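# Set the toppled blocks upright again in one tight row

## Task

Get each block from the row that fell over standing on one of its long edges again. The blocks must touch face to face in a single straight line, and that line must hold only those blocks.

## Robot and tools

Robot: two arms, left_arm and right_arm. Each has a two-finger parallel gripper and a wrist camera, and each sits on a tilted plate fixed to a shared metal frame behind it. A stand for the fixed camera is also behind the arms. left_arm's base is near (-0.020, +0.263, +0.220) m in the scene frame and right_arm's near (+0.049, -0.233, +0.220) m. Arm names do not match image sides.

Frames: the scene frame has its origin on the table surface midway between the nominal bases. +z is up, +x points out over the table, and left_arm is on +y. Every hand pose, velocity, target and wrist-camera pose is given in that arm's own tilted base frame. In left_arm's base frame, up is (-0.485, -0.342, +0.805); in right_arm's it is (-0.485, +0.342, +0.805). The table and cam_high use the scene frame. The fingers point along the gripper's +z axis and open and close along its y axis. end_effector_position is the point between the pads, about 1 cm short of the fingertips.

execute_actions(actions, cameras): actions is a list of actions. Each action holds up to 15 rows, and each row is one 1/30 s control step; if there are fewer rows, the last one is held for the remaining steps. A row is always 14 numbers in [-1, 1]: left dx, dy, dz, rx, ry, rz, opening, then the same seven for right. dx to rz are offsets, not poses. They are measured from that arm's Hand target as it was when the action began, along that arm's base axes. Every row in an action uses that same start. The next action starts from the new Hand target, so sending the same offset again moves the arm further. Scale: 1.0 = 0.6 m, or 180 degrees for rx, ry, rz, which together form one rotation vector about the Hand target position. A translation longer than 1.0 is shortened along its direction. Opening is absolute: +1 is fully open (0.094 m) and -1 is closed. To keep an arm where it is, send six zeros and its current opening; a 0 in the opening slot is itself a command. cameras lists names (cam_high, cam_left_wrist, cam_right_wrist), ["all"], or []. An empty actions list returns images plus the fields that are normally omitted.

move(target, speed, blend, opening_speed, grip_force, blocking, cameras): target is one 14-number row, or a list of up to 15 rows. The layout and scale match execute_actions. Every row is an offset from the Hand targets at the start of the move, not from the previous row. Paths are straight and end together; each lasts at least 0.5 s, and the whole move is capped at 10 s. speed is the top path speed in m/s, 0.002 to 4.3, default 0.25, with rotation up to twice that in rad/s. Give one value, or one per target. blend is in metres and rounds corners in a list; 0 means stop at each target. opening_speed is in units per second on the -1 to 1 scale, minimum 0.2. Use it for gentle closing. grip_force is a per-pad force limit from 10 to 50 N, for all arms or one per arm. It stays in effect, and lower values close more slowly. blocking=false returns after about 0.5 s while the move keeps running. Paths do not avoid obstacles or the other arm. A faster move lags, strays and hits harder. A target set further past a contact presses harder. Route around an arm's own base rather than close past it.

wait(seconds 0 to 10) lets time pass with the commands held. stop brakes a running move. zoom_image(camera, region [x0, y0, x1, y1] in image pixels, at most 504 by 504) enlarges part of the most recent full image. read_manual only returns licence text. finished_scene(scene 1 or 2) ends the scene permanently. The goal must still hold after the robot lets go. Scene 1 is practice and can be skipped.

Results: each arm's end_effector_position (m) and end_effector_quat_wxyz are in its base frame and may be a few cm off. Hand target is the last commanded pose after clipping, and it is the starting point for the next offsets. Tool commands shows the current gripper commands. grip_measured uses the same -1 to 1 scale and reads a little wide when the gripper is empty. grip_effort_nm is the gripper motor's effort (negative means closing) and is only a rough indication of a grasp. The results also include joint positions, velocities and torques, and motor temperatures. The move line reports how the move ended: done, off_target, moving, held or fault, plus limits=paced (the pose was clipped) or limits=held (steps were withheld). done means the arm is within 10 mm and 2 degrees of its target; it does not tell you about contact.

Control notes: each step, commanded orientation is limited to 40 degrees from the measured one. Grippers often settle a few cm short because of friction and gravity. Sending zeros re-requests the target; if the gripper is still short, send the remaining distance as an offset. An arm blocked by something keeps pushing. To release it, command the target back past where the gripper sits. To let go of an object, command an opening well above grip_measured.

Avoid: the two arms or grippers touching or pressing, including one gripper closing on the other's fingers. Also avoid dropping blocks, releasing a block while it moves, and slams or hard shoves against the table or fixed parts. Nothing may leave the table. Avoid long stretched holds or pushing toward unreachable poses: they heat motors, and at 100 °C the arm goes limp for 30 to 60 s. Watch for MOTOR HOT. Loose objects can occasionally get a small push. Keep motions smooth and brief.

Each tool is called after "Call:" as name([rows], argument=value, ...), one row to a line, values as JSON.

## Session

Call:
execute_actions(actions=[])

Scene clock: 0.00 s.
left_arm: end_effector_position=(+0.6736, -0.5364, +0.1842) grip_measured=+1.000 grip_effort_nm=n/a end_effector_quat_wxyz=(+0.724, -0.183, +0.664, -0.024) | right_arm: end_effector_position=(+0.2244, -0.1914, +0.1152) grip_measured=+1.000 grip_effort_nm=n/a end_effector_quat_wxyz=(+0.403, +0.438, +0.801, -0.063)
Joint positions: left_arm=[-0.852 2.409 1.96 0.558 -1.085 -0.206 0.094] | right_arm=[-0.743 0.601 0.282 -0.414 -0.066 0.287 0.094]
Joint velocities: within noise
Joint torques (N m): no reading
Motor temperatures (°C): left_arm=[34 30 32 33 28 30 32] | right_arm=[35 32 31 33 30 29 26]
Heat: left arm: hottest waist 34 °C; right arm: hottest waist 35 °C.
Hand target: left_arm +0.6799, -0.5329, +0.1816; +0.725, -0.187, +0.662, -0.022 | right_arm +0.2274, -0.1941, +0.1227; +0.409, +0.437, +0.799, -0.064
Tool commands: left_gripper/opening=+1.0 right_gripper/opening=+1.0

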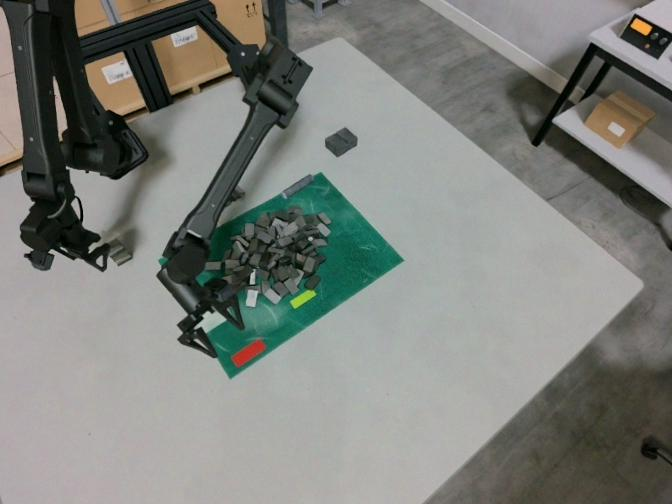

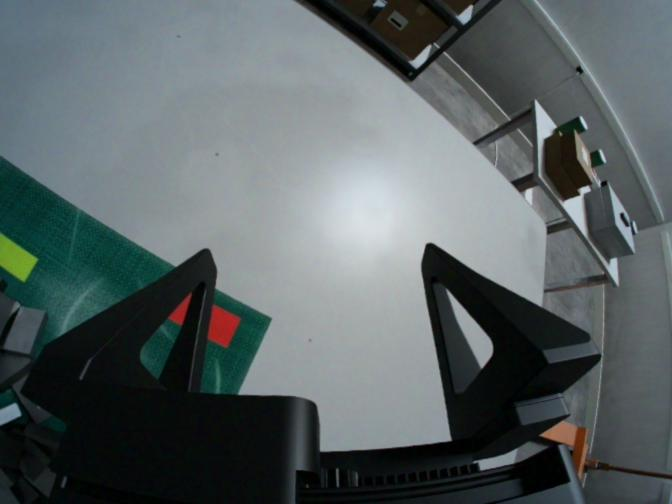

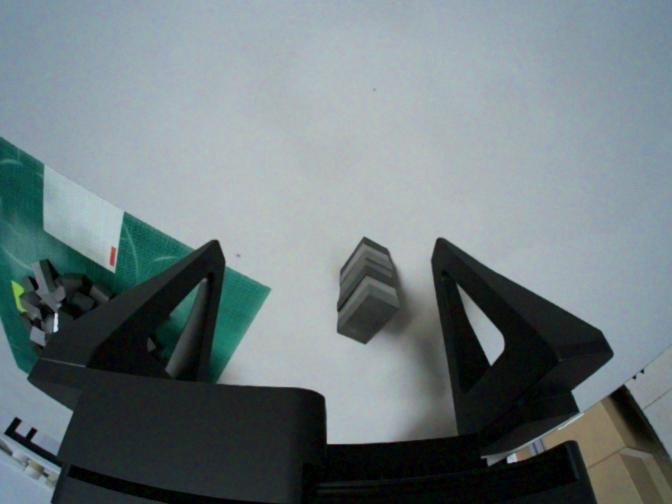

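Call:
zoom_image(camera="cam_high", region=[80, 120, 420, 390])

Call:
zoom_image(camera="cam_right_wrist", region=[300, 210, 440, 370])

Call:
zoom_image(camera="cam_high", region=[90, 220, 150, 280])

Call:
zoom_image(camera="cam_high", region=[310, 110, 370, 170])

Scaled by 1.482 from the camera's 672x504 image, which has a finer 960x720 frame.

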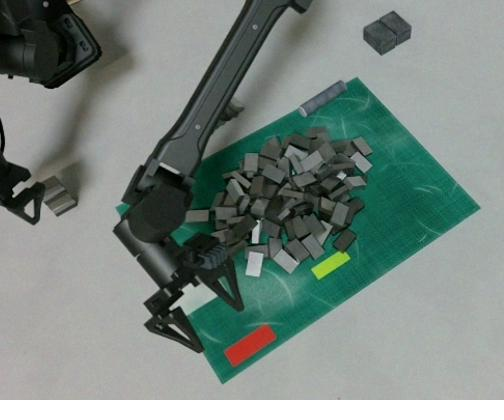

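Scaled by 3.150 from the camera's 672x504 image, which has a finer 960x720 frame.

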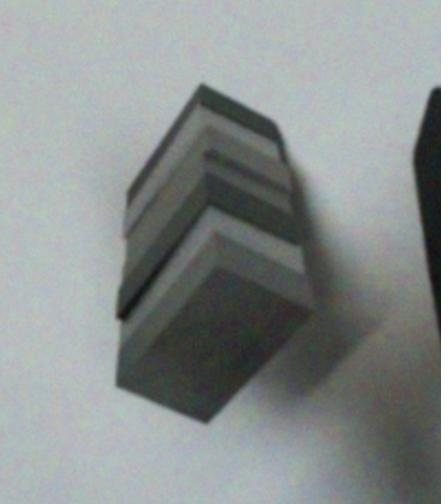

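Scaled by 8.400 from the camera's 672x504 image, which has a finer 960x720 frame.

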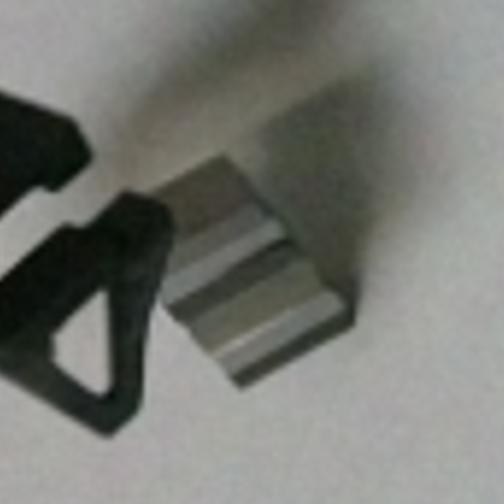

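Scaled by 8.400 from the camera's 672x504 image, which has a finer 960x720 frame.

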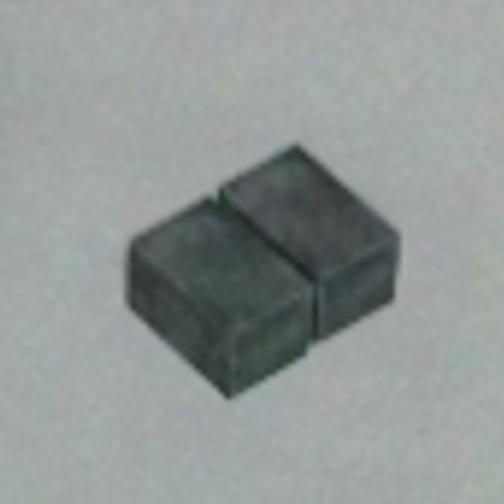

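Call:
move(target=[0,0,0,0,0,0,1, -0.1147,-0.0548,-0.0082,0.1369,-0.0168,-0.1183,1], speed=0.12, cameras=["all"])

Scene clock: 134.47 s.
left_arm: end_effector_position=(+0.6736, -0.5364, +0.1842) grip_measured=+1.000 grip_effort_nm=-0.03 end_effector_quat_wxyz=(+0.724, -0.183, +0.664, -0.024) | right_arm: end_effector_position=(+0.1565, -0.2172, +0.1033) grip_measured=+1.000 grip_effort_nm=0.00 end_effector_quat_wxyz=(+0.303, +0.649, +0.697, +0.045)
Joint positions: left_arm=[-0.852 2.409 1.96 0.558 -1.085 -0.206 0.094] | right_arm=[-1.14 0.69 0.381 -0.709 -0.303 0.446 0.094]
Joint torques (N m): left_arm=[-12.34 -26.34 6.86 1.66 0.15 0.24] | right_arm=[-0.15 -5.6 8.57 -0.21 -0.02 -0.02]
Motor temperatures (°C): left_arm=[40 39 41 32 28 29 31] | right_arm=[34 31 35 33 29 29 26]
Heat: left arm: hottest elbow 41 °C; right arm: hottest elbow 35 °C.
Hand target: left_arm +0.6799, -0.5329, +0.1816; +0.725, -0.187, +0.662, -0.022 | right_arm +0.1586, -0.2270, +0.1177; +0.309, +0.654, +0.689, +0.044
Off the commanded pose: left_arm 0.008 m, 1 deg | right_arm 0.018 m, 1 deg.
move: off_target (right_arm)
camera_calibration:
cam_right_wrist: T_world_to_cam=[[-0.87654, -0.146868, -0.458374, 0.150733], [-0.306199, 0.904911, 0.295596, 0.216559], [0.371375, 0.399456, -0.838162, 0.240267], [0, 0, 0, 1]] pos_world=[0.109204, -0.269805, 0.20646]

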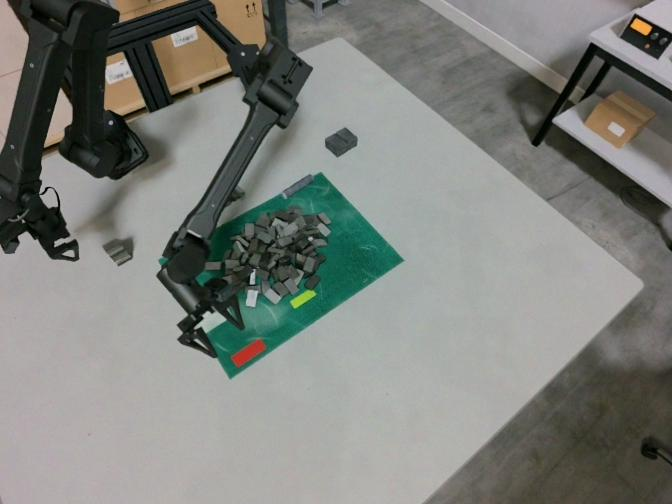

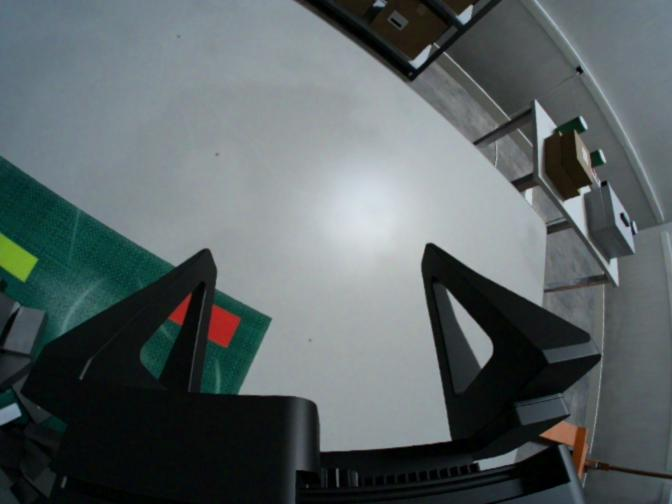

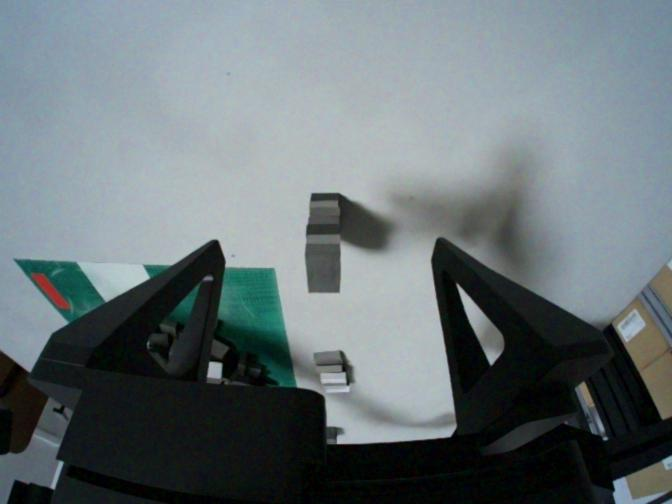

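Call:
zoom_image(camera="cam_right_wrist", region=[270, 180, 390, 300])

Call:
zoom_image(camera="cam_right_wrist", region=[290, 340, 370, 450])

Call:
zoom_image(camera="cam_high", region=[90, 220, 150, 280])

Call:
zoom_image(camera="cam_high", region=[210, 160, 330, 250])

Scaled by 4.200 from the camera's 672x504 image, which has a finer 960x720 frame.

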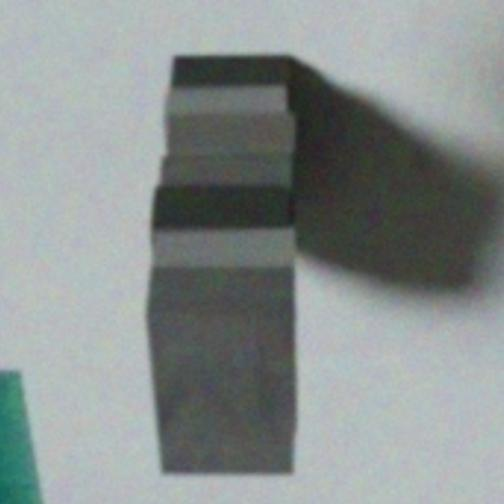

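Scaled by 4.582 from the camera's 672x504 image, which has a finer 960x720 frame.

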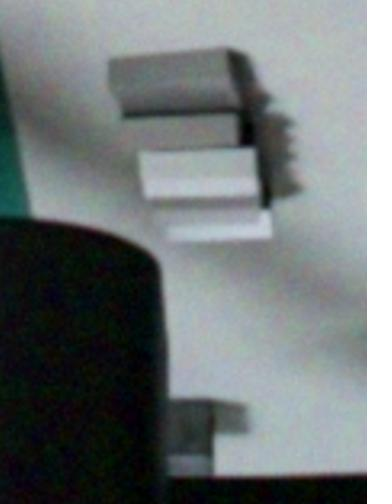

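Scaled by 8.400 from the camera's 672x504 image, which has a finer 960x720 frame.

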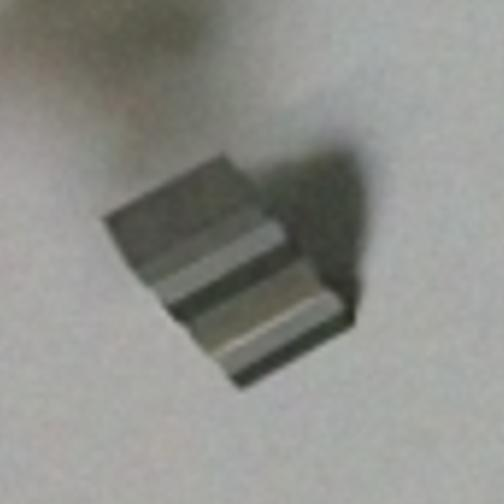

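Scaled by 4.200 from the camera's 672x504 image, which has a finer 960x720 frame.

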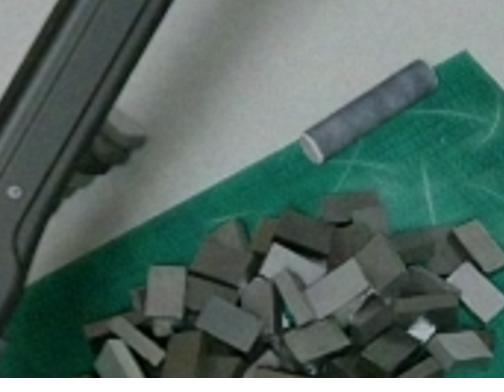

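Call:
zoom_image(camera="cam_high", region=[0, 150, 150, 280])

Scaled by 3.360 from the camera's 672x504 image, which has a finer 960x720 frame.

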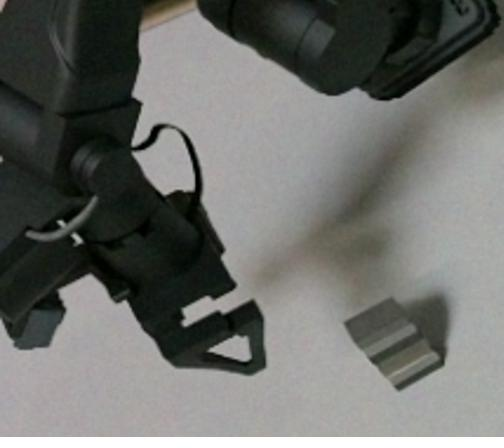

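Call:
zoom_image(camera="cam_right_wrist", region=[0, 230, 360, 480])

Call:
zoom_image(camera="cam_high", region=[140, 220, 340, 390])

Scaled by 1.400 from the camera's 672x504 image, which has a finer 960x720 frame.

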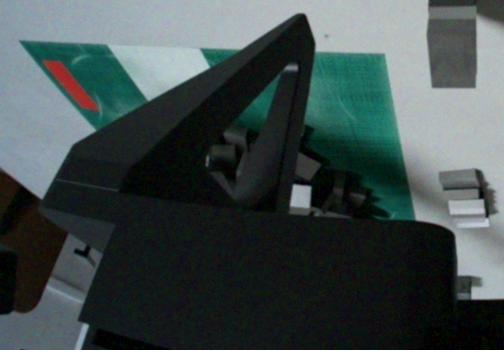

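Scaled by 2.520 from the camera's 672x504 image, which has a finer 960x720 frame.

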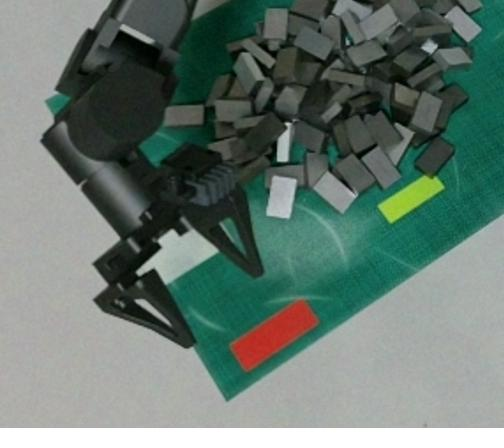

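Call:
move(target=[-0.4188,0.7793,0.1823,-0.092,-0.065,0.153,1, 0,0,0,0,0,0,1], speed=0.2, cameras=["all"])

Scene clock: 273.70 s.
left_arm: end_effector_position=(+0.4299, -0.0770, +0.2907) grip_measured=+1.000 grip_effort_nm=-0.03 end_effector_quat_wxyz=(+0.739, -0.430, +0.517, +0.033) | right_arm: end_effector_position=(+0.1564, -0.2172, +0.1032) grip_measured=+1.000 grip_effort_nm=-0.01 end_effector_quat_wxyz=(+0.303, +0.649, +0.697, +0.045)
Joint positions: left_arm=[-0.569 1.375 0.604 1.122 -1.291 -0.31 0.094] | right_arm=[-1.14 0.69 0.381 -0.71 -0.303 0.447 0.094]
Joint torques (N m): left_arm=[-2.61 -13.63 3.08 1.09 0.26 0.08] | right_arm=[-0.44 -5.83 8.44 -0.13 -0.05 0.09]
Motor temperatures (°C): left_arm=[40 41 42 31 28 28 31] | right_arm=[34 31 41 32 29 29 26]
Heat: left arm: hottest elbow 42 °C; right arm: hottest elbow 41 °C.
Hand target: left_arm +0.4287, -0.0654, +0.2910; +0.738, -0.437, +0.513, +0.037 | right_arm +0.1586, -0.2269, +0.1176; +0.309, +0.654, +0.689, +0.044
Off the commanded pose: left_arm 0.012 m, 1 deg | right_arm 0.018 m, 1 deg.
move: off_target (left_arm, right_arm)
camera_calibration:
cam_left_wrist: T_world_to_cam=[[0.474971, -0.641214, 0.602699, -0.435554], [-0.150003, -0.733855, -0.662538, 0.207699], [0.867122, 0.22428, -0.444744, -0.106578], [0, 0, 0, 1]] pos_world=[0.330447, -0.102959, 0.352717]
cam_right_wrist: T_world_to_cam=[[-0.876601, -0.146347, -0.458425, 0.150771], [-0.305893, 0.904863, 0.296061, 0.216325], [0.371484, 0.399757, -0.83797, 0.24021], [0, 0, 0, 1]] pos_world=[0.109104, -0.269706, 0.20636]

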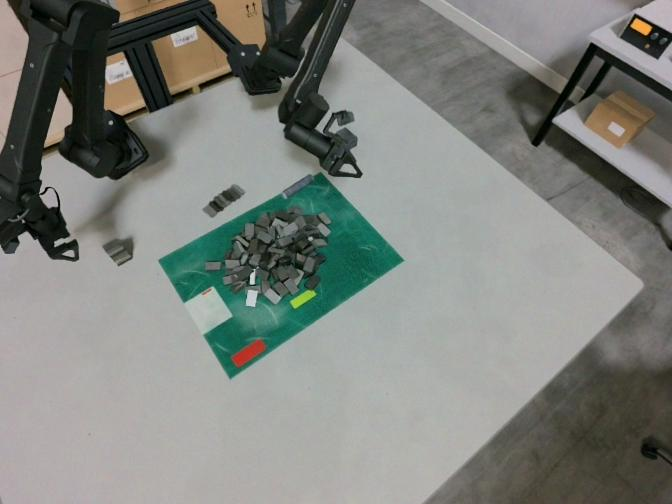

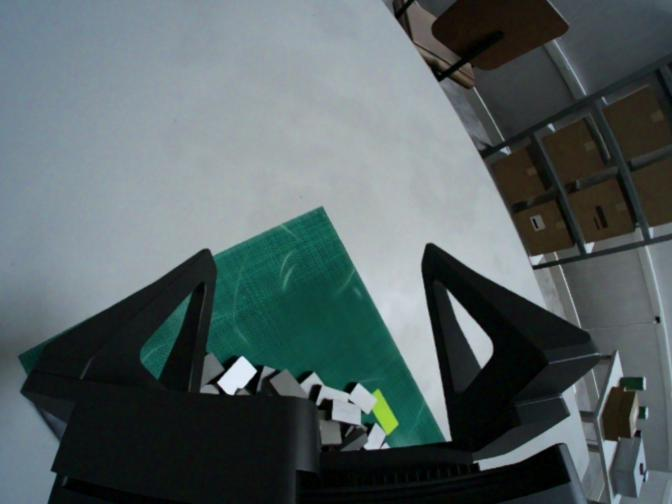

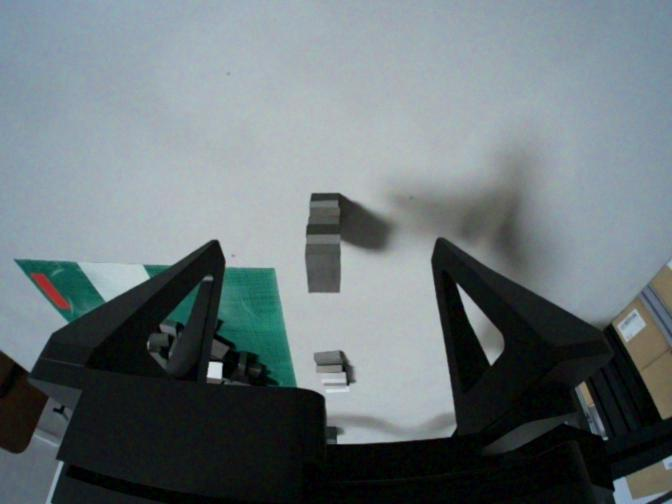

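Call:
zoom_image(camera="cam_high", region=[190, 170, 260, 230])

Call:
zoom_image(camera="cam_high", region=[150, 150, 420, 390])

Scaled by 7.200 from the camera's 672x504 image, which has a finer 960x720 frame.

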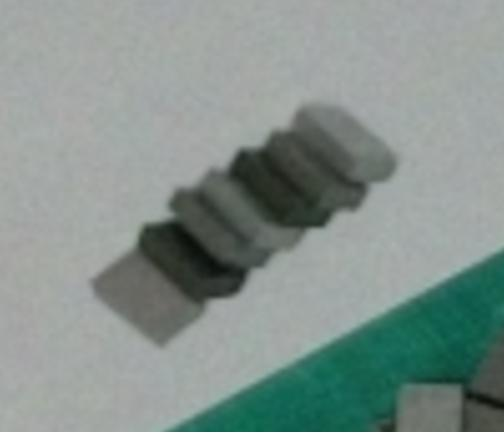

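Scaled by 1.867 from the camera's 672x504 image, which has a finer 960x720 frame.

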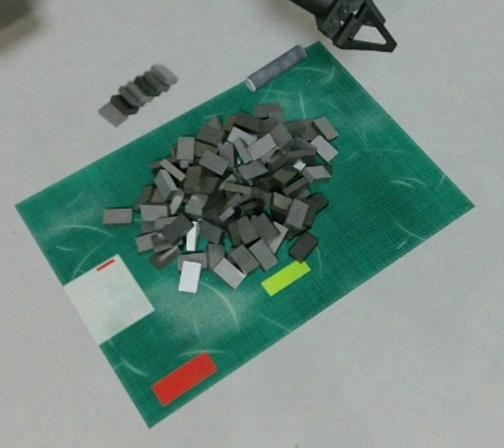

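Call:
move(target=[0,0,0,0,0,0,1, 0.2177,0.7378,-0.0588,-0.2416,0.1714,0.4027,1], speed=0.2, cameras=["all"])

Scene clock: 305.97 s.
left_arm: end_effector_position=(+0.4299, -0.0770, +0.2908) grip_measured=+1.000 grip_effort_nm=-0.03 end_effector_quat_wxyz=(+0.739, -0.430, +0.517, +0.033) | right_arm: end_effector_position=(+0.2823, +0.2024, +0.0744) grip_measured=+1.000 grip_effort_nm=-0.01 end_effector_quat_wxyz=(+0.245, -0.018, +0.950, -0.191)
Joint positions: left_arm=[-0.569 1.375 0.604 1.12 -1.291 -0.313 0.094] | right_arm=[0.924 1.397 0.763 -0.933 0.632 0.886 0.094]
Joint torques (N m): left_arm=[-2.67 -13.86 3.14 1.14 0.24 0.06] | right_arm=[7.3 -7.71 8.59 -0.16 0.16 -0.23]
Heat: left arm: hottest elbow 40 °C; right arm: hottest elbow 41 °C.
Hand target: left_arm +0.4287, -0.0654, +0.2910; +0.738, -0.437, +0.513, +0.037 | right_arm +0.2891, +0.2156, +0.0822; +0.249, -0.025, +0.950, -0.187
Off the commanded pose: left_arm 0.012 m, 1 deg | right_arm 0.017 m, 1 deg.
move: off_target (left_arm, right_arm)
camera_calibration:
cam_left_wrist: T_world_to_cam=[[0.474765, -0.640748, 0.603358, -0.435608], [-0.149957, -0.734414, -0.661929, 0.207483], [0.867243, 0.223783, -0.444758, -0.106686], [0, 0, 0, 1]] pos_world=[0.330448, -0.102862, 0.352717]
cam_right_wrist: T_world_to_cam=[[-0.0668044, -0.927663, 0.367395, 0.177385], [-0.963719, 0.155361, 0.217046, 0.227037], [-0.258425, -0.339566, -0.904385, 0.333979], [0, 0, 0, 1]] pos_world=[0.316959, 0.242688, 0.187598]

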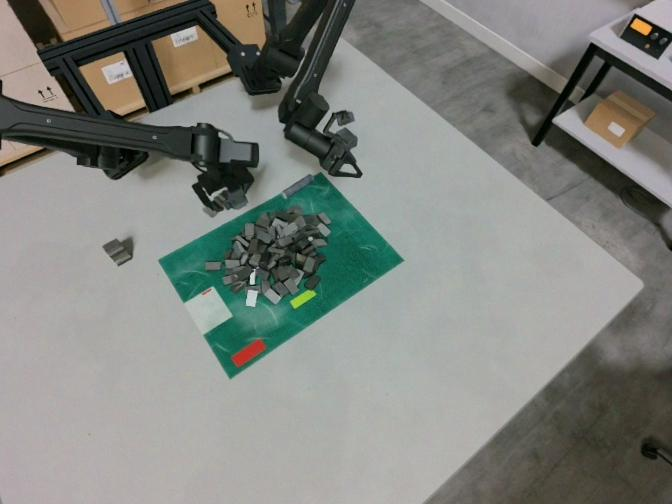

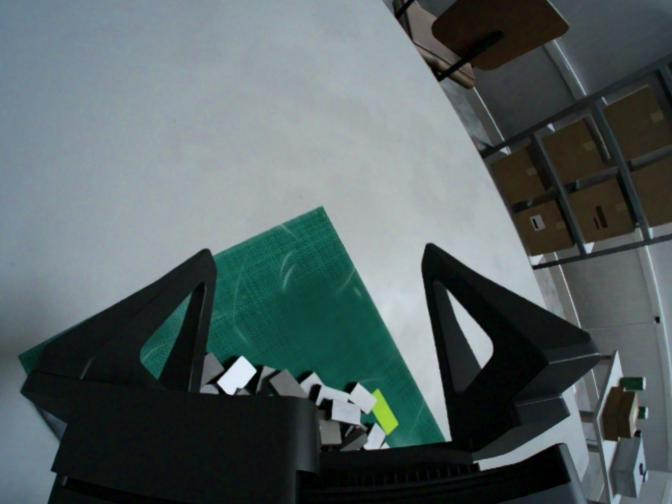

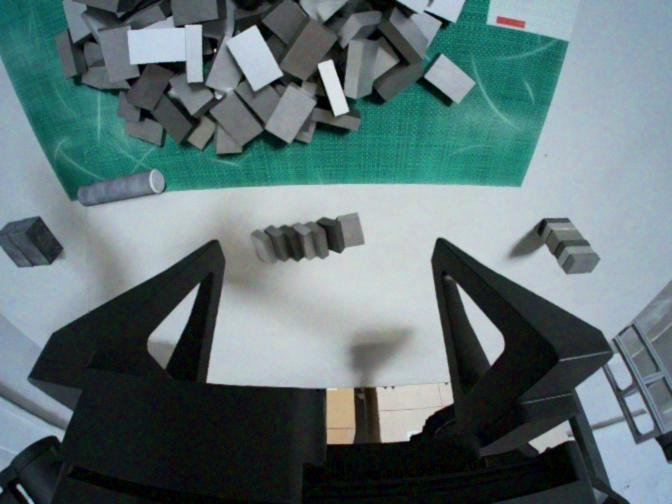

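Call:
zoom_image(camera="cam_right_wrist", region=[240, 190, 380, 280])

Scaled by 3.600 from the camera's 672x504 image, which has a finer 960x720 frame.

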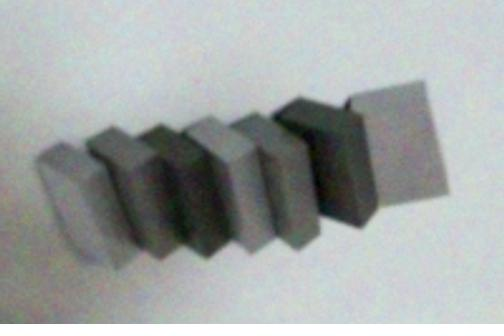

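Call:
move(target=[0,0,0,0,0,0,1, -0.0243,-0.0343,-0.2483,-0.035,0.0247,0.0581,1], speed=0.15, cameras=["cam_right_wrist", "cam_high"])

Call:
zoom_image(camera="cam_right_wrist", region=[180, 130, 450, 340])

Scene clock: 493.37 s.
left_arm: end_effector_position=(+0.4299, -0.0770, +0.2908) grip_measured=+1.000 grip_effort_nm=-0.03 end_effector_quat_wxyz=(+0.739, -0.430, +0.517, +0.033) | right_arm: end_effector_position=(+0.2778, +0.1963, -0.0620) grip_measured=+1.000 grip_effort_nm=-0.01 end_effector_quat_wxyz=(+0.228, -0.123, +0.942, -0.211)
Joint positions: left_arm=[-0.569 1.375 0.604 1.12 -1.291 -0.313 0.094] | right_arm=[0.924 1.728 0.622 -0.442 0.633 0.657 0.094]
Joint torques (N m): left_arm=[-2.37 -13.63 3.03 0.99 0.27 0.07] | right_arm=[7.88 -9.47 1.94 0.87 0.19 -0.31]
Motor temperatures (°C): left_arm=[35 34 37 30 28 27 30] | right_arm=[34 31 42 31 29 29 26]
Heat: left arm: hottest elbow 37 °C; right arm: hottest elbow 42 °C.
Hand target: left_arm +0.4287, -0.0654, +0.2910; +0.738, -0.437, +0.513, +0.037 | right_arm +0.2747, +0.1953, -0.0667; +0.227, -0.132, +0.941, -0.214
Off the commanded pose: left_arm 0.012 m, 1 deg | right_arm 0.006 m, 1 deg.
move: off_target (left_arm)
camera_calibration:
cam_right_wrist: T_world_to_cam=[[0.128561, -0.88311, 0.451209, 0.163772], [-0.961347, 0.000728149, 0.275338, 0.286528], [-0.243482, -0.469166, -0.848881, 0.232142], [0, 0, 0, 1]] pos_world=[0.310921, 0.253333, 0.0442733]
Images, in order (width x height): cam_high 672x504, cam_right_wrist 672x504.

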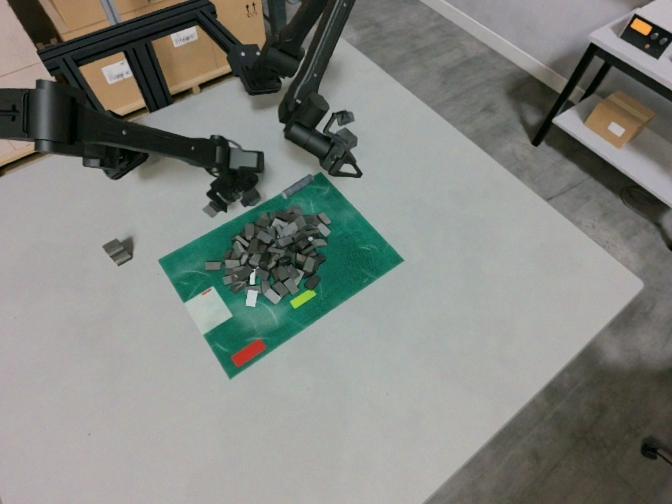

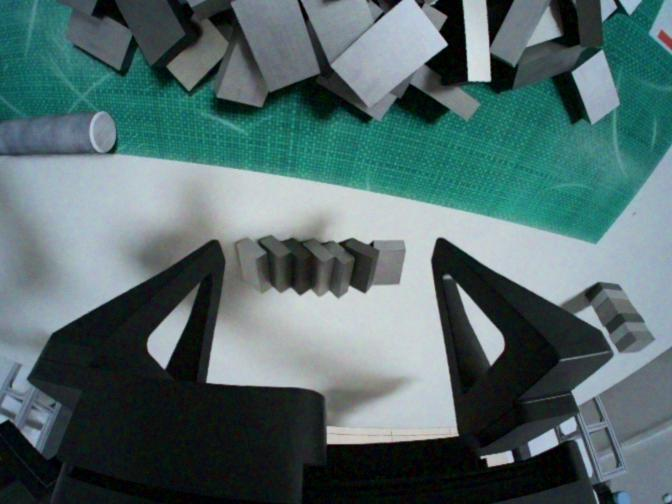

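Scaled by 1.867 from the camera's 672x504 image, which has a finer 960x720 frame.

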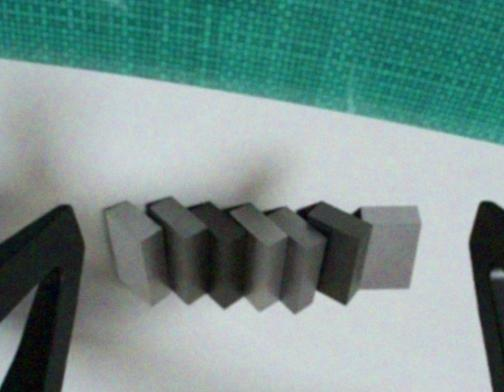

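Call:
move(target=[0,0,0,0,0,0,1, -0.1063,-0.1922,0.0178,0,0,0,-1], speed=0.12, cameras=["cam_right_wrist", "cam_high"])

Call:
zoom_image(camera="cam_high", region=[150, 150, 270, 240])

Scene clock: 548.57 s.
left_arm: end_effector_position=(+0.4299, -0.0770, +0.2908) grip_measured=+1.000 grip_effort_nm=-0.03 end_effector_quat_wxyz=(+0.739, -0.430, +0.517, +0.033) | right_arm: end_effector_position=(+0.2102, +0.0822, -0.0564) grip_measured=-0.995 grip_effort_nm=-0.28 end_effector_quat_wxyz=(+0.225, -0.135, +0.940, -0.218)
Joint positions: left_arm=[-0.569 1.375 0.604 1.12 -1.291 -0.313 0.094] | right_arm=[0.849 1.466 0.259 -0.294 0.633 0.541 0]
Joint torques (N m): left_arm=[-2.55 -13.92 3.17 1.1 0.25 0.05] | right_arm=[3.9 -7.65 1.14 0.79 0.03 -0.18]
Motor temperatures (°C): left_arm=[35 34 37 30 28 27 30] | right_arm=[34 30 37 31 29 29 26]
Heat: left arm: hottest elbow 37 °C; right arm: hottest elbow 37 °C.
Hand target: left_arm +0.4287, -0.0654, +0.2910; +0.738, -0.437, +0.513, +0.037 | right_arm +0.2109, +0.0798, -0.0560; +0.227, -0.132, +0.941, -0.214
Off the commanded pose: left_arm 0.012 m, 1 deg | right_arm 0.002 m, 1 deg.
move: off_target (left_arm)
camera_calibration:
cam_right_wrist: T_world_to_cam=[[0.149028, -0.87176, 0.466718, 0.0648468], [-0.95857, -0.0114862, 0.284627, 0.221098], [-0.242765, -0.489799, -0.837354, 0.169035], [0, 0, 0, 1]] pos_world=[0.24331, 0.141863, 0.0483463]
Images, in order (width x height): cam_high 672x504, cam_right_wrist 672x504.

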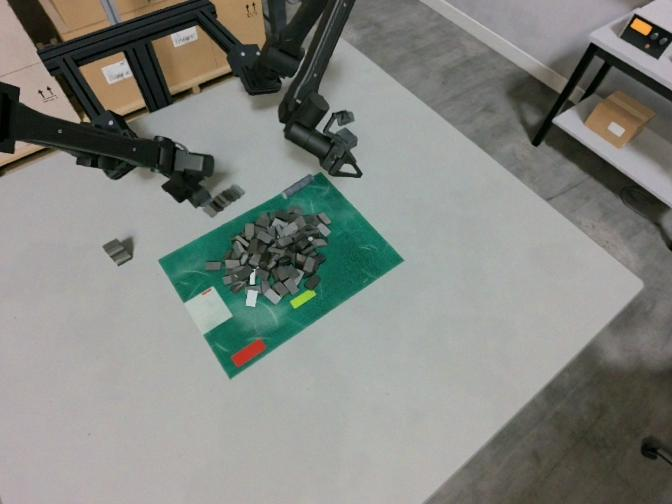

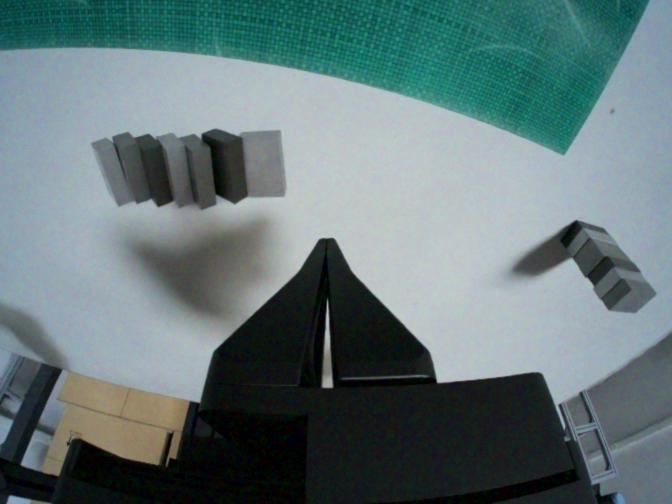

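Scaled by 4.200 from the camera's 672x504 image, which has a finer 960x720 frame.

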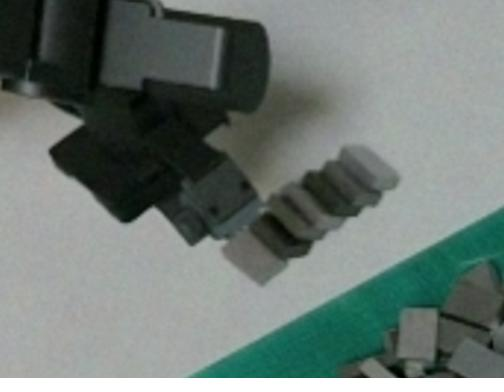

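Call:
move(target=[0,0,0,0,0,0,1, 0.0565,-0.04,-0.0939,0,0,0,-1], speed=0.1, cameras=["cam_right_wrist"])

Scene clock: 560.83 s.
left_arm: end_effector_position=(+0.4299, -0.0770, +0.2908) grip_measured=+1.000 grip_effort_nm=-0.04 end_effector_quat_wxyz=(+0.739, -0.430, +0.517, +0.033) | right_arm: end_effector_position=(+0.2451, +0.0595, -0.1098) grip_measured=-0.995 grip_effort_nm=-0.29 end_effector_quat_wxyz=(+0.230, -0.132, +0.940, -0.213)
Joint positions: left_arm=[-0.569 1.375 0.604 1.12 -1.291 -0.313 0.094] | right_arm=[0.64 1.799 0.25 0.211 0.599 0.288 0]
Joint velocities: left_arm=[-0.015 0.005 0.007 -0.007 0.154 -0.037 0] | right_arm=[within noise]
Joint torques (N m): left_arm=[-2.61 -13.74 3.17 0.95 0.24 0.07] | right_arm=[4.6 -7.24 -1.68 1.05 0.05 -0.2]
Heat: left arm: hottest elbow 37 °C; right arm: hottest elbow 37 °C.
Hand target: left_arm +0.4287, -0.0654, +0.2910; +0.738, -0.437, +0.513, +0.037 | right_arm +0.2447, +0.0558, -0.1124; +0.227, -0.132, +0.941, -0.214
Off the commanded pose: left_arm 0.012 m, 1 deg | right_arm 0.004 m, 0 deg.
move: off_target (left_arm)
camera_calibration:
cam_right_wrist: T_world_to_cam=[[0.144633, -0.877376, 0.457485, 0.0651012], [-0.961335, -0.0150987, 0.274966, 0.269336], [-0.234342, -0.479566, -0.845636, 0.11814], [0, 0, 0, 1]] pos_world=[0.277191, 0.117841, -0.00393767]
Images, in order (width x height): cam_right_wrist 672x504.

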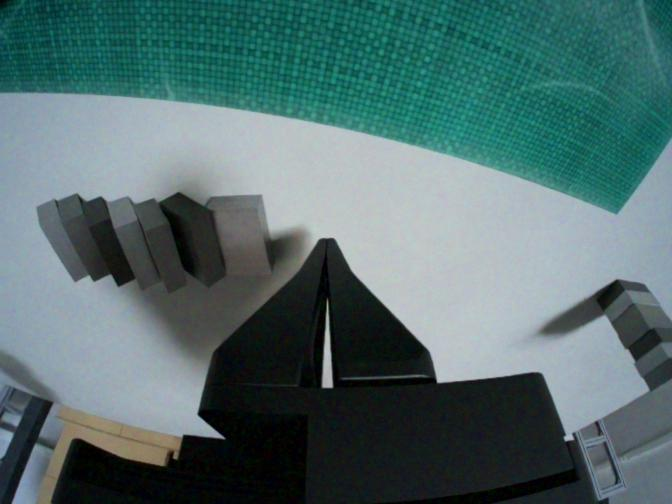

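Call:
move(target=[0,0,0,0,0,0,1, 0.0145,-0.0103,-0.0242,0,0,0,-1], speed=0.03, cameras=["cam_right_wrist"])

Scene clock: 570.67 s.
left_arm: end_effector_position=(+0.4299, -0.0770, +0.2908) grip_measured=+1.000 grip_effort_nm=-0.03 end_effector_quat_wxyz=(+0.739, -0.430, +0.517, +0.033) | right_arm: end_effector_position=(+0.2479, +0.0493, -0.1246) grip_measured=-0.995 grip_effort_nm=-0.29 end_effector_quat_wxyz=(+0.225, -0.134, +0.941, -0.215)
Joint positions: left_arm=[-0.569 1.375 0.604 1.12 -1.291 -0.313 0.094] | right_arm=[0.59 1.892 0.25 0.324 0.587 0.229 0]
Joint torques (N m): left_arm=[-2.37 -13.51 3.25 1.01 0.25 0.08] | right_arm=[4.01 -7.12 -1.7 0.91 0.01 -0.17]
Heat: left arm: hottest elbow 36 °C; right arm: hottest elbow 36 °C.
Hand target: left_arm +0.4287, -0.0654, +0.2910; +0.738, -0.437, +0.513, +0.037 | right_arm +0.2534, +0.0497, -0.1269; +0.227, -0.132, +0.941, -0.214
Off the commanded pose: left_arm 0.012 m, 1 deg | right_arm 0.006 m, 0 deg.
move: off_target (left_arm)
camera_calibration:
cam_right_wrist: T_world_to_cam=[[0.149492, -0.873922, 0.462507, 0.0618271], [-0.958472, -0.0131866, 0.284883, 0.276243], [-0.242867, -0.485887, -0.839601, 0.104509], [0, 0, 0, 1]] pos_world=[0.28091, 0.108455, -0.0195461]
Images, in order (width x height): cam_right_wrist 672x504.

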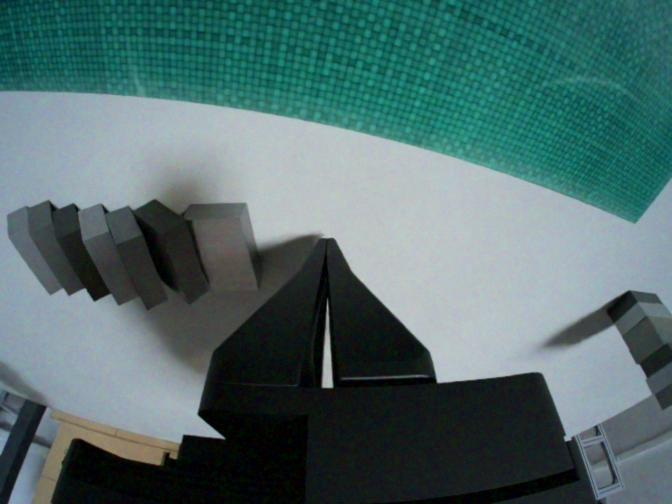

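Call:
move(target=[0,0,0,0,0,0,1, 0.004,-0.0029,-0.0067,0,0,0,-1], speed=0.02, cameras=["cam_right_wrist"])

Call:
zoom_image(camera="cam_right_wrist", region=[260, 190, 400, 290])

Scene clock: 576.93 s.
left_arm: end_effector_position=(+0.4299, -0.0770, +0.2908) grip_measured=+1.000 grip_effort_nm=-0.03 end_effector_quat_wxyz=(+0.739, -0.430, +0.517, +0.033) | right_arm: end_effector_position=(+0.2516, +0.0485, -0.1285) grip_measured=-0.995 grip_effort_nm=-0.29 end_effector_quat_wxyz=(+0.226, -0.134, +0.941, -0.215)
Joint positions: left_arm=[-0.569 1.375 0.604 1.12 -1.291 -0.313 0.094] | right_arm=[0.576 1.918 0.257 0.354 0.583 0.213 0]
Joint torques (N m): left_arm=[-2.55 -13.51 3.15 1.07 0.24 0.08] | right_arm=[5.07 -7.82 -1.96 1.05 -0.03 -0.26]
Heat: left arm: hottest elbow 36 °C; right arm: hottest elbow 36 °C.
Hand target: left_arm +0.4287, -0.0654, +0.2910; +0.738, -0.437, +0.513, +0.037 | right_arm +0.2558, +0.0479, -0.1309; +0.227, -0.132, +0.941, -0.214
Off the commanded pose: left_arm 0.012 m, 1 deg | right_arm 0.005 m, 0 deg.
move: off_target (left_arm)
camera_calibration:
cam_right_wrist: T_world_to_cam=[[0.148695, -0.874643, 0.461399, 0.062463], [-0.959052, -0.0138116, 0.282892, 0.280848], [-0.241057, -0.484571, -0.840882, 0.100996], [0, 0, 0, 1]] pos_world=[0.284406, 0.107452, -0.0233442]
Images, in order (width x height): cam_right_wrist 672x504.

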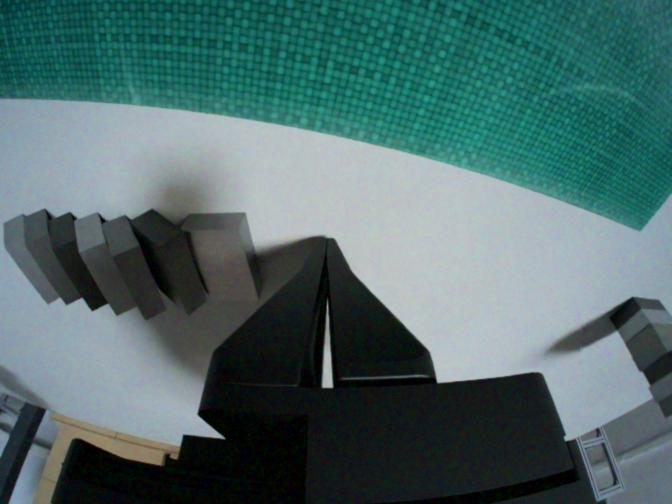

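Scaled by 3.600 from the camera's 672x504 image, which has a finer 960x720 frame.

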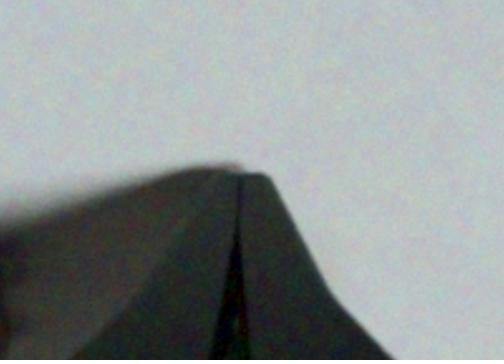

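Call:
move(target=[0,0,0,0,0,0,1, 0.004,-0.0029,-0.0067,0,0,0,-1], speed=0.02, cameras=["cam_right_wrist"])

Call:
zoom_image(camera="cam_right_wrist", region=[260, 190, 400, 290])

Scene clock: 587.73 s.
left_arm: end_effector_position=(+0.4299, -0.0770, +0.2908) grip_measured=+1.000 grip_effort_nm=-0.04 end_effector_quat_wxyz=(+0.739, -0.430, +0.517, +0.033) | right_arm: end_effector_position=(+0.2516, +0.0455, -0.1325) grip_measured=-0.995 grip_effort_nm=-0.28 end_effector_quat_wxyz=(+0.224, -0.135, +0.941, -0.215)
Joint positions: left_arm=[-0.569 1.375 0.604 1.12 -1.291 -0.313 0.094] | right_arm=[0.563 1.942 0.257 0.382 0.58 0.198 0]
Joint torques (N m): left_arm=[-2.61 -13.63 3.19 1.02 0.24 0.07] | right_arm=[4.84 -7.88 -2.02 0.87 -0.08 -0.21]
Heat: left arm: hottest elbow 36 °C; right arm: hottest elbow 35 °C.
Hand target: left_arm +0.4287, -0.0654, +0.2910; +0.738, -0.437, +0.513, +0.037 | right_arm +0.2582, +0.0462, -0.1349; +0.227, -0.133, +0.941, -0.214
Off the commanded pose: left_arm 0.012 m, 1 deg | right_arm 0.007 m, 0 deg.
move: off_target (left_arm)
camera_calibration:
cam_right_wrist: T_world_to_cam=[[0.150865, -0.873517, 0.462826, 0.0611845], [-0.957846, -0.0133793, 0.286972, 0.282208], [-0.244483, -0.48661, -0.838713, 0.0974792], [0, 0, 0, 1]] pos_world=[0.284913, 0.104656, -0.0275467]
Images, in order (width x height): cam_right_wrist 672x504.

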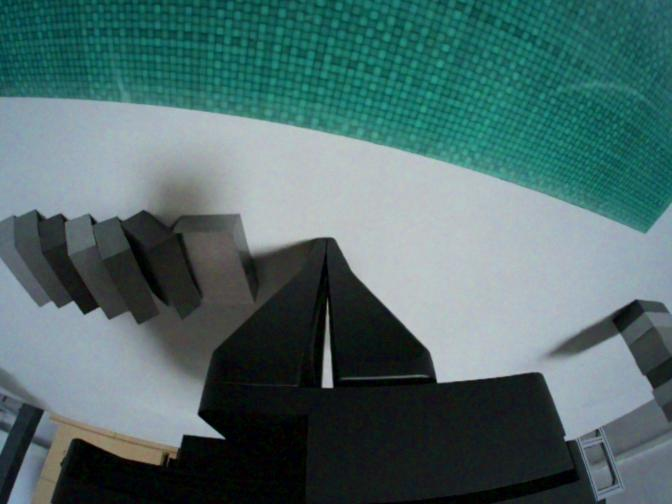

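Scaled by 3.600 from the camera's 672x504 image, which has a finer 960x720 frame.

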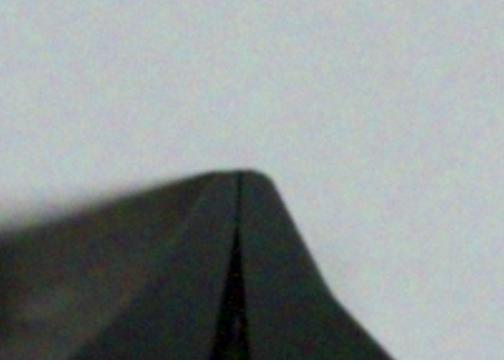

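Call:
zoom_image(camera="cam_right_wrist", region=[0, 190, 280, 340])

Scaled by 1.800 from the camera's 672x504 image, which has a finer 960x720 frame.

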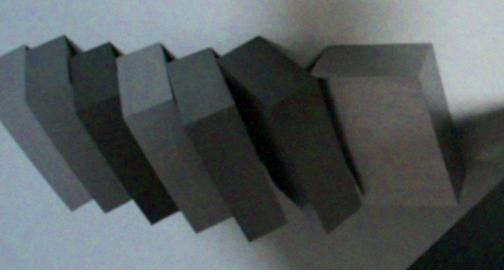

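Call:
move([
  [0,0,0,0,0,0,1, -0.0242,0.0171,0.0403,0,0,0,-1],
  [0,0,0,0,0,0,1, -0.034,0.0738,0.0103,0,0,0,-1],
], speed=0.06, cameras=["cam_right_wrist"])

Call:
zoom_image(camera="cam_right_wrist", region=[80, 170, 400, 350])

Scene clock: 698.23 s.
left_arm: end_effector_position=(+0.4299, -0.0770, +0.2908) grip_measured=+1.000 grip_effort_nm=-0.03 end_effector_quat_wxyz=(+0.739, -0.430, +0.517, +0.033) | right_arm: end_effector_position=(+0.2400, +0.0894, -0.1258) grip_measured=-0.995 grip_effort_nm=-0.29 end_effector_quat_wxyz=(+0.231, -0.130, +0.941, -0.211)
Joint positions: left_arm=[-0.569 1.375 0.604 1.12 -1.291 -0.313 0.094] | right_arm=[0.765 1.887 0.314 0.151 0.621 0.442 0]
Joint torques (N m): left_arm=[-2.49 -13.68 3.15 1.02 0.24 0.05] | right_arm=[7.82 -8.41 -0.54 0.01 0.16 0.06]
Heat: left arm: hottest elbow 36 °C; right arm: hottest elbow 34 °C.
Hand target: left_arm +0.4287, -0.0654, +0.2910; +0.738, -0.437, +0.513, +0.037 | right_arm +0.2380, +0.0906, -0.1287; +0.227, -0.132, +0.941, -0.214
Off the commanded pose: left_arm 0.012 m, 1 deg | right_arm 0.004 m, 1 deg.
move: off_target (left_arm)
camera_calibration:
cam_right_wrist: T_world_to_cam=[[0.140914, -0.880127, 0.453344, 0.099979], [-0.961892, -0.0133314, 0.273105, 0.268949], [-0.234323, -0.474552, -0.848465, 0.116853], [0, 0, 0, 1]] pos_world=[0.271993, 0.147032, -0.0196305]
Images, in order (width x height): cam_right_wrist 672x504.

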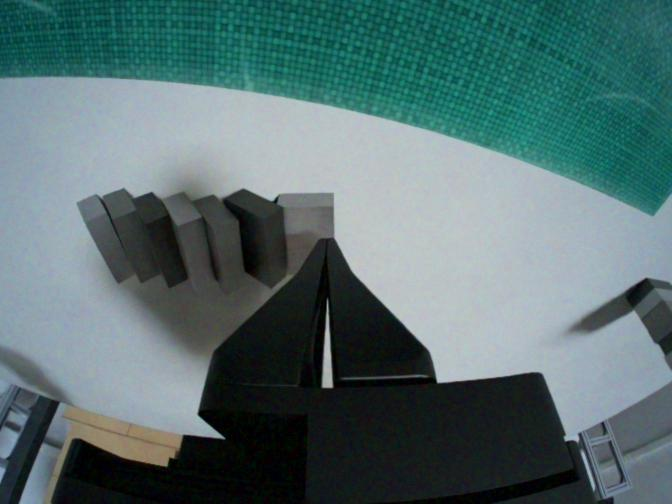

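Scaled by 1.575 from the camera's 672x504 image, which has a finer 960x720 frame.

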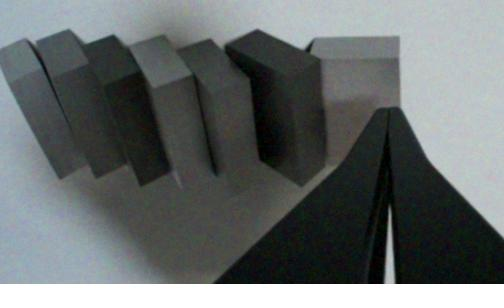

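Call:
move([
  [0,0,0,0,0,0,1, 0.0097,-0.0069,-0.0161,0,0,0,-1],
  [0,0,0,0,0,0,1, 0.0062,0.0135,-0.027,0,0,0,-1],
], speed=0.04, cameras=["cam_right_wrist"])

Call:
zoom_image(camera="cam_right_wrist", region=[80, 170, 400, 350])

Scene clock: 712.37 s.
left_arm: end_effector_position=(+0.4299, -0.0770, +0.2908) grip_measured=+1.000 grip_effort_nm=-0.04 end_effector_quat_wxyz=(+0.739, -0.430, +0.517, +0.033) | right_arm: end_effector_position=(+0.2437, +0.0977, -0.1417) grip_measured=-0.995 grip_effort_nm=-0.28 end_effector_quat_wxyz=(+0.231, -0.130, +0.941, -0.210)
Joint positions: left_arm=[-0.569 1.375 0.604 1.12 -1.291 -0.313 0.094] | right_arm=[0.78 1.969 0.349 0.188 0.622 0.46 0]
Joint torques (N m): left_arm=[-2.37 -13.39 3.17 1.07 0.25 0.08] | right_arm=[7.12 -8.59 -0.72 0.01 0.15 0.03]
Heat: left arm: hottest elbow 36 °C; right arm: hottest waist 34 °C.
Hand target: left_arm +0.4287, -0.0654, +0.2910; +0.738, -0.437, +0.513, +0.037 | right_arm +0.2415, +0.0986, -0.1449; +0.227, -0.132, +0.941, -0.214
Off the commanded pose: left_arm 0.012 m, 1 deg | right_arm 0.004 m, 1 deg.
move: off_target (left_arm)
camera_calibration:
cam_right_wrist: T_world_to_cam=[[0.141558, -0.880225, 0.452951, 0.113779], [-0.961772, -0.0139353, 0.273496, 0.277132], [-0.234426, -0.474351, -0.848549, 0.108186], [0, 0, 0, 1]] pos_world=[0.275793, 0.155332, -0.0355298]
Images, in order (width x height): cam_right_wrist 672x504.

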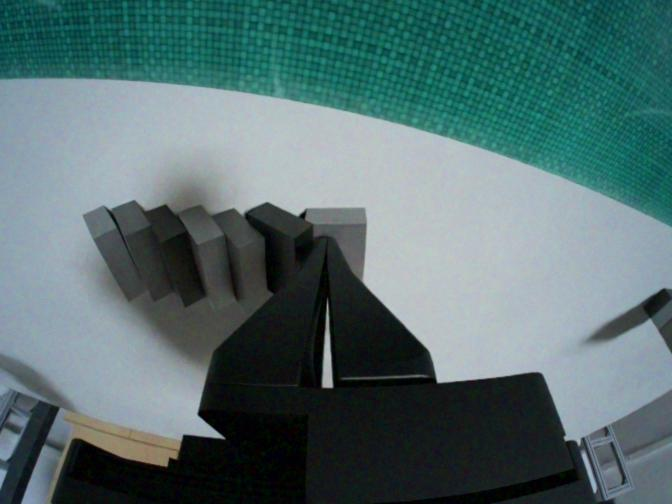

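Scaled by 1.575 from the camera's 672x504 image, which has a finer 960x720 frame.

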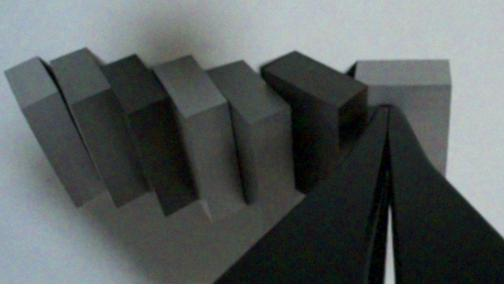

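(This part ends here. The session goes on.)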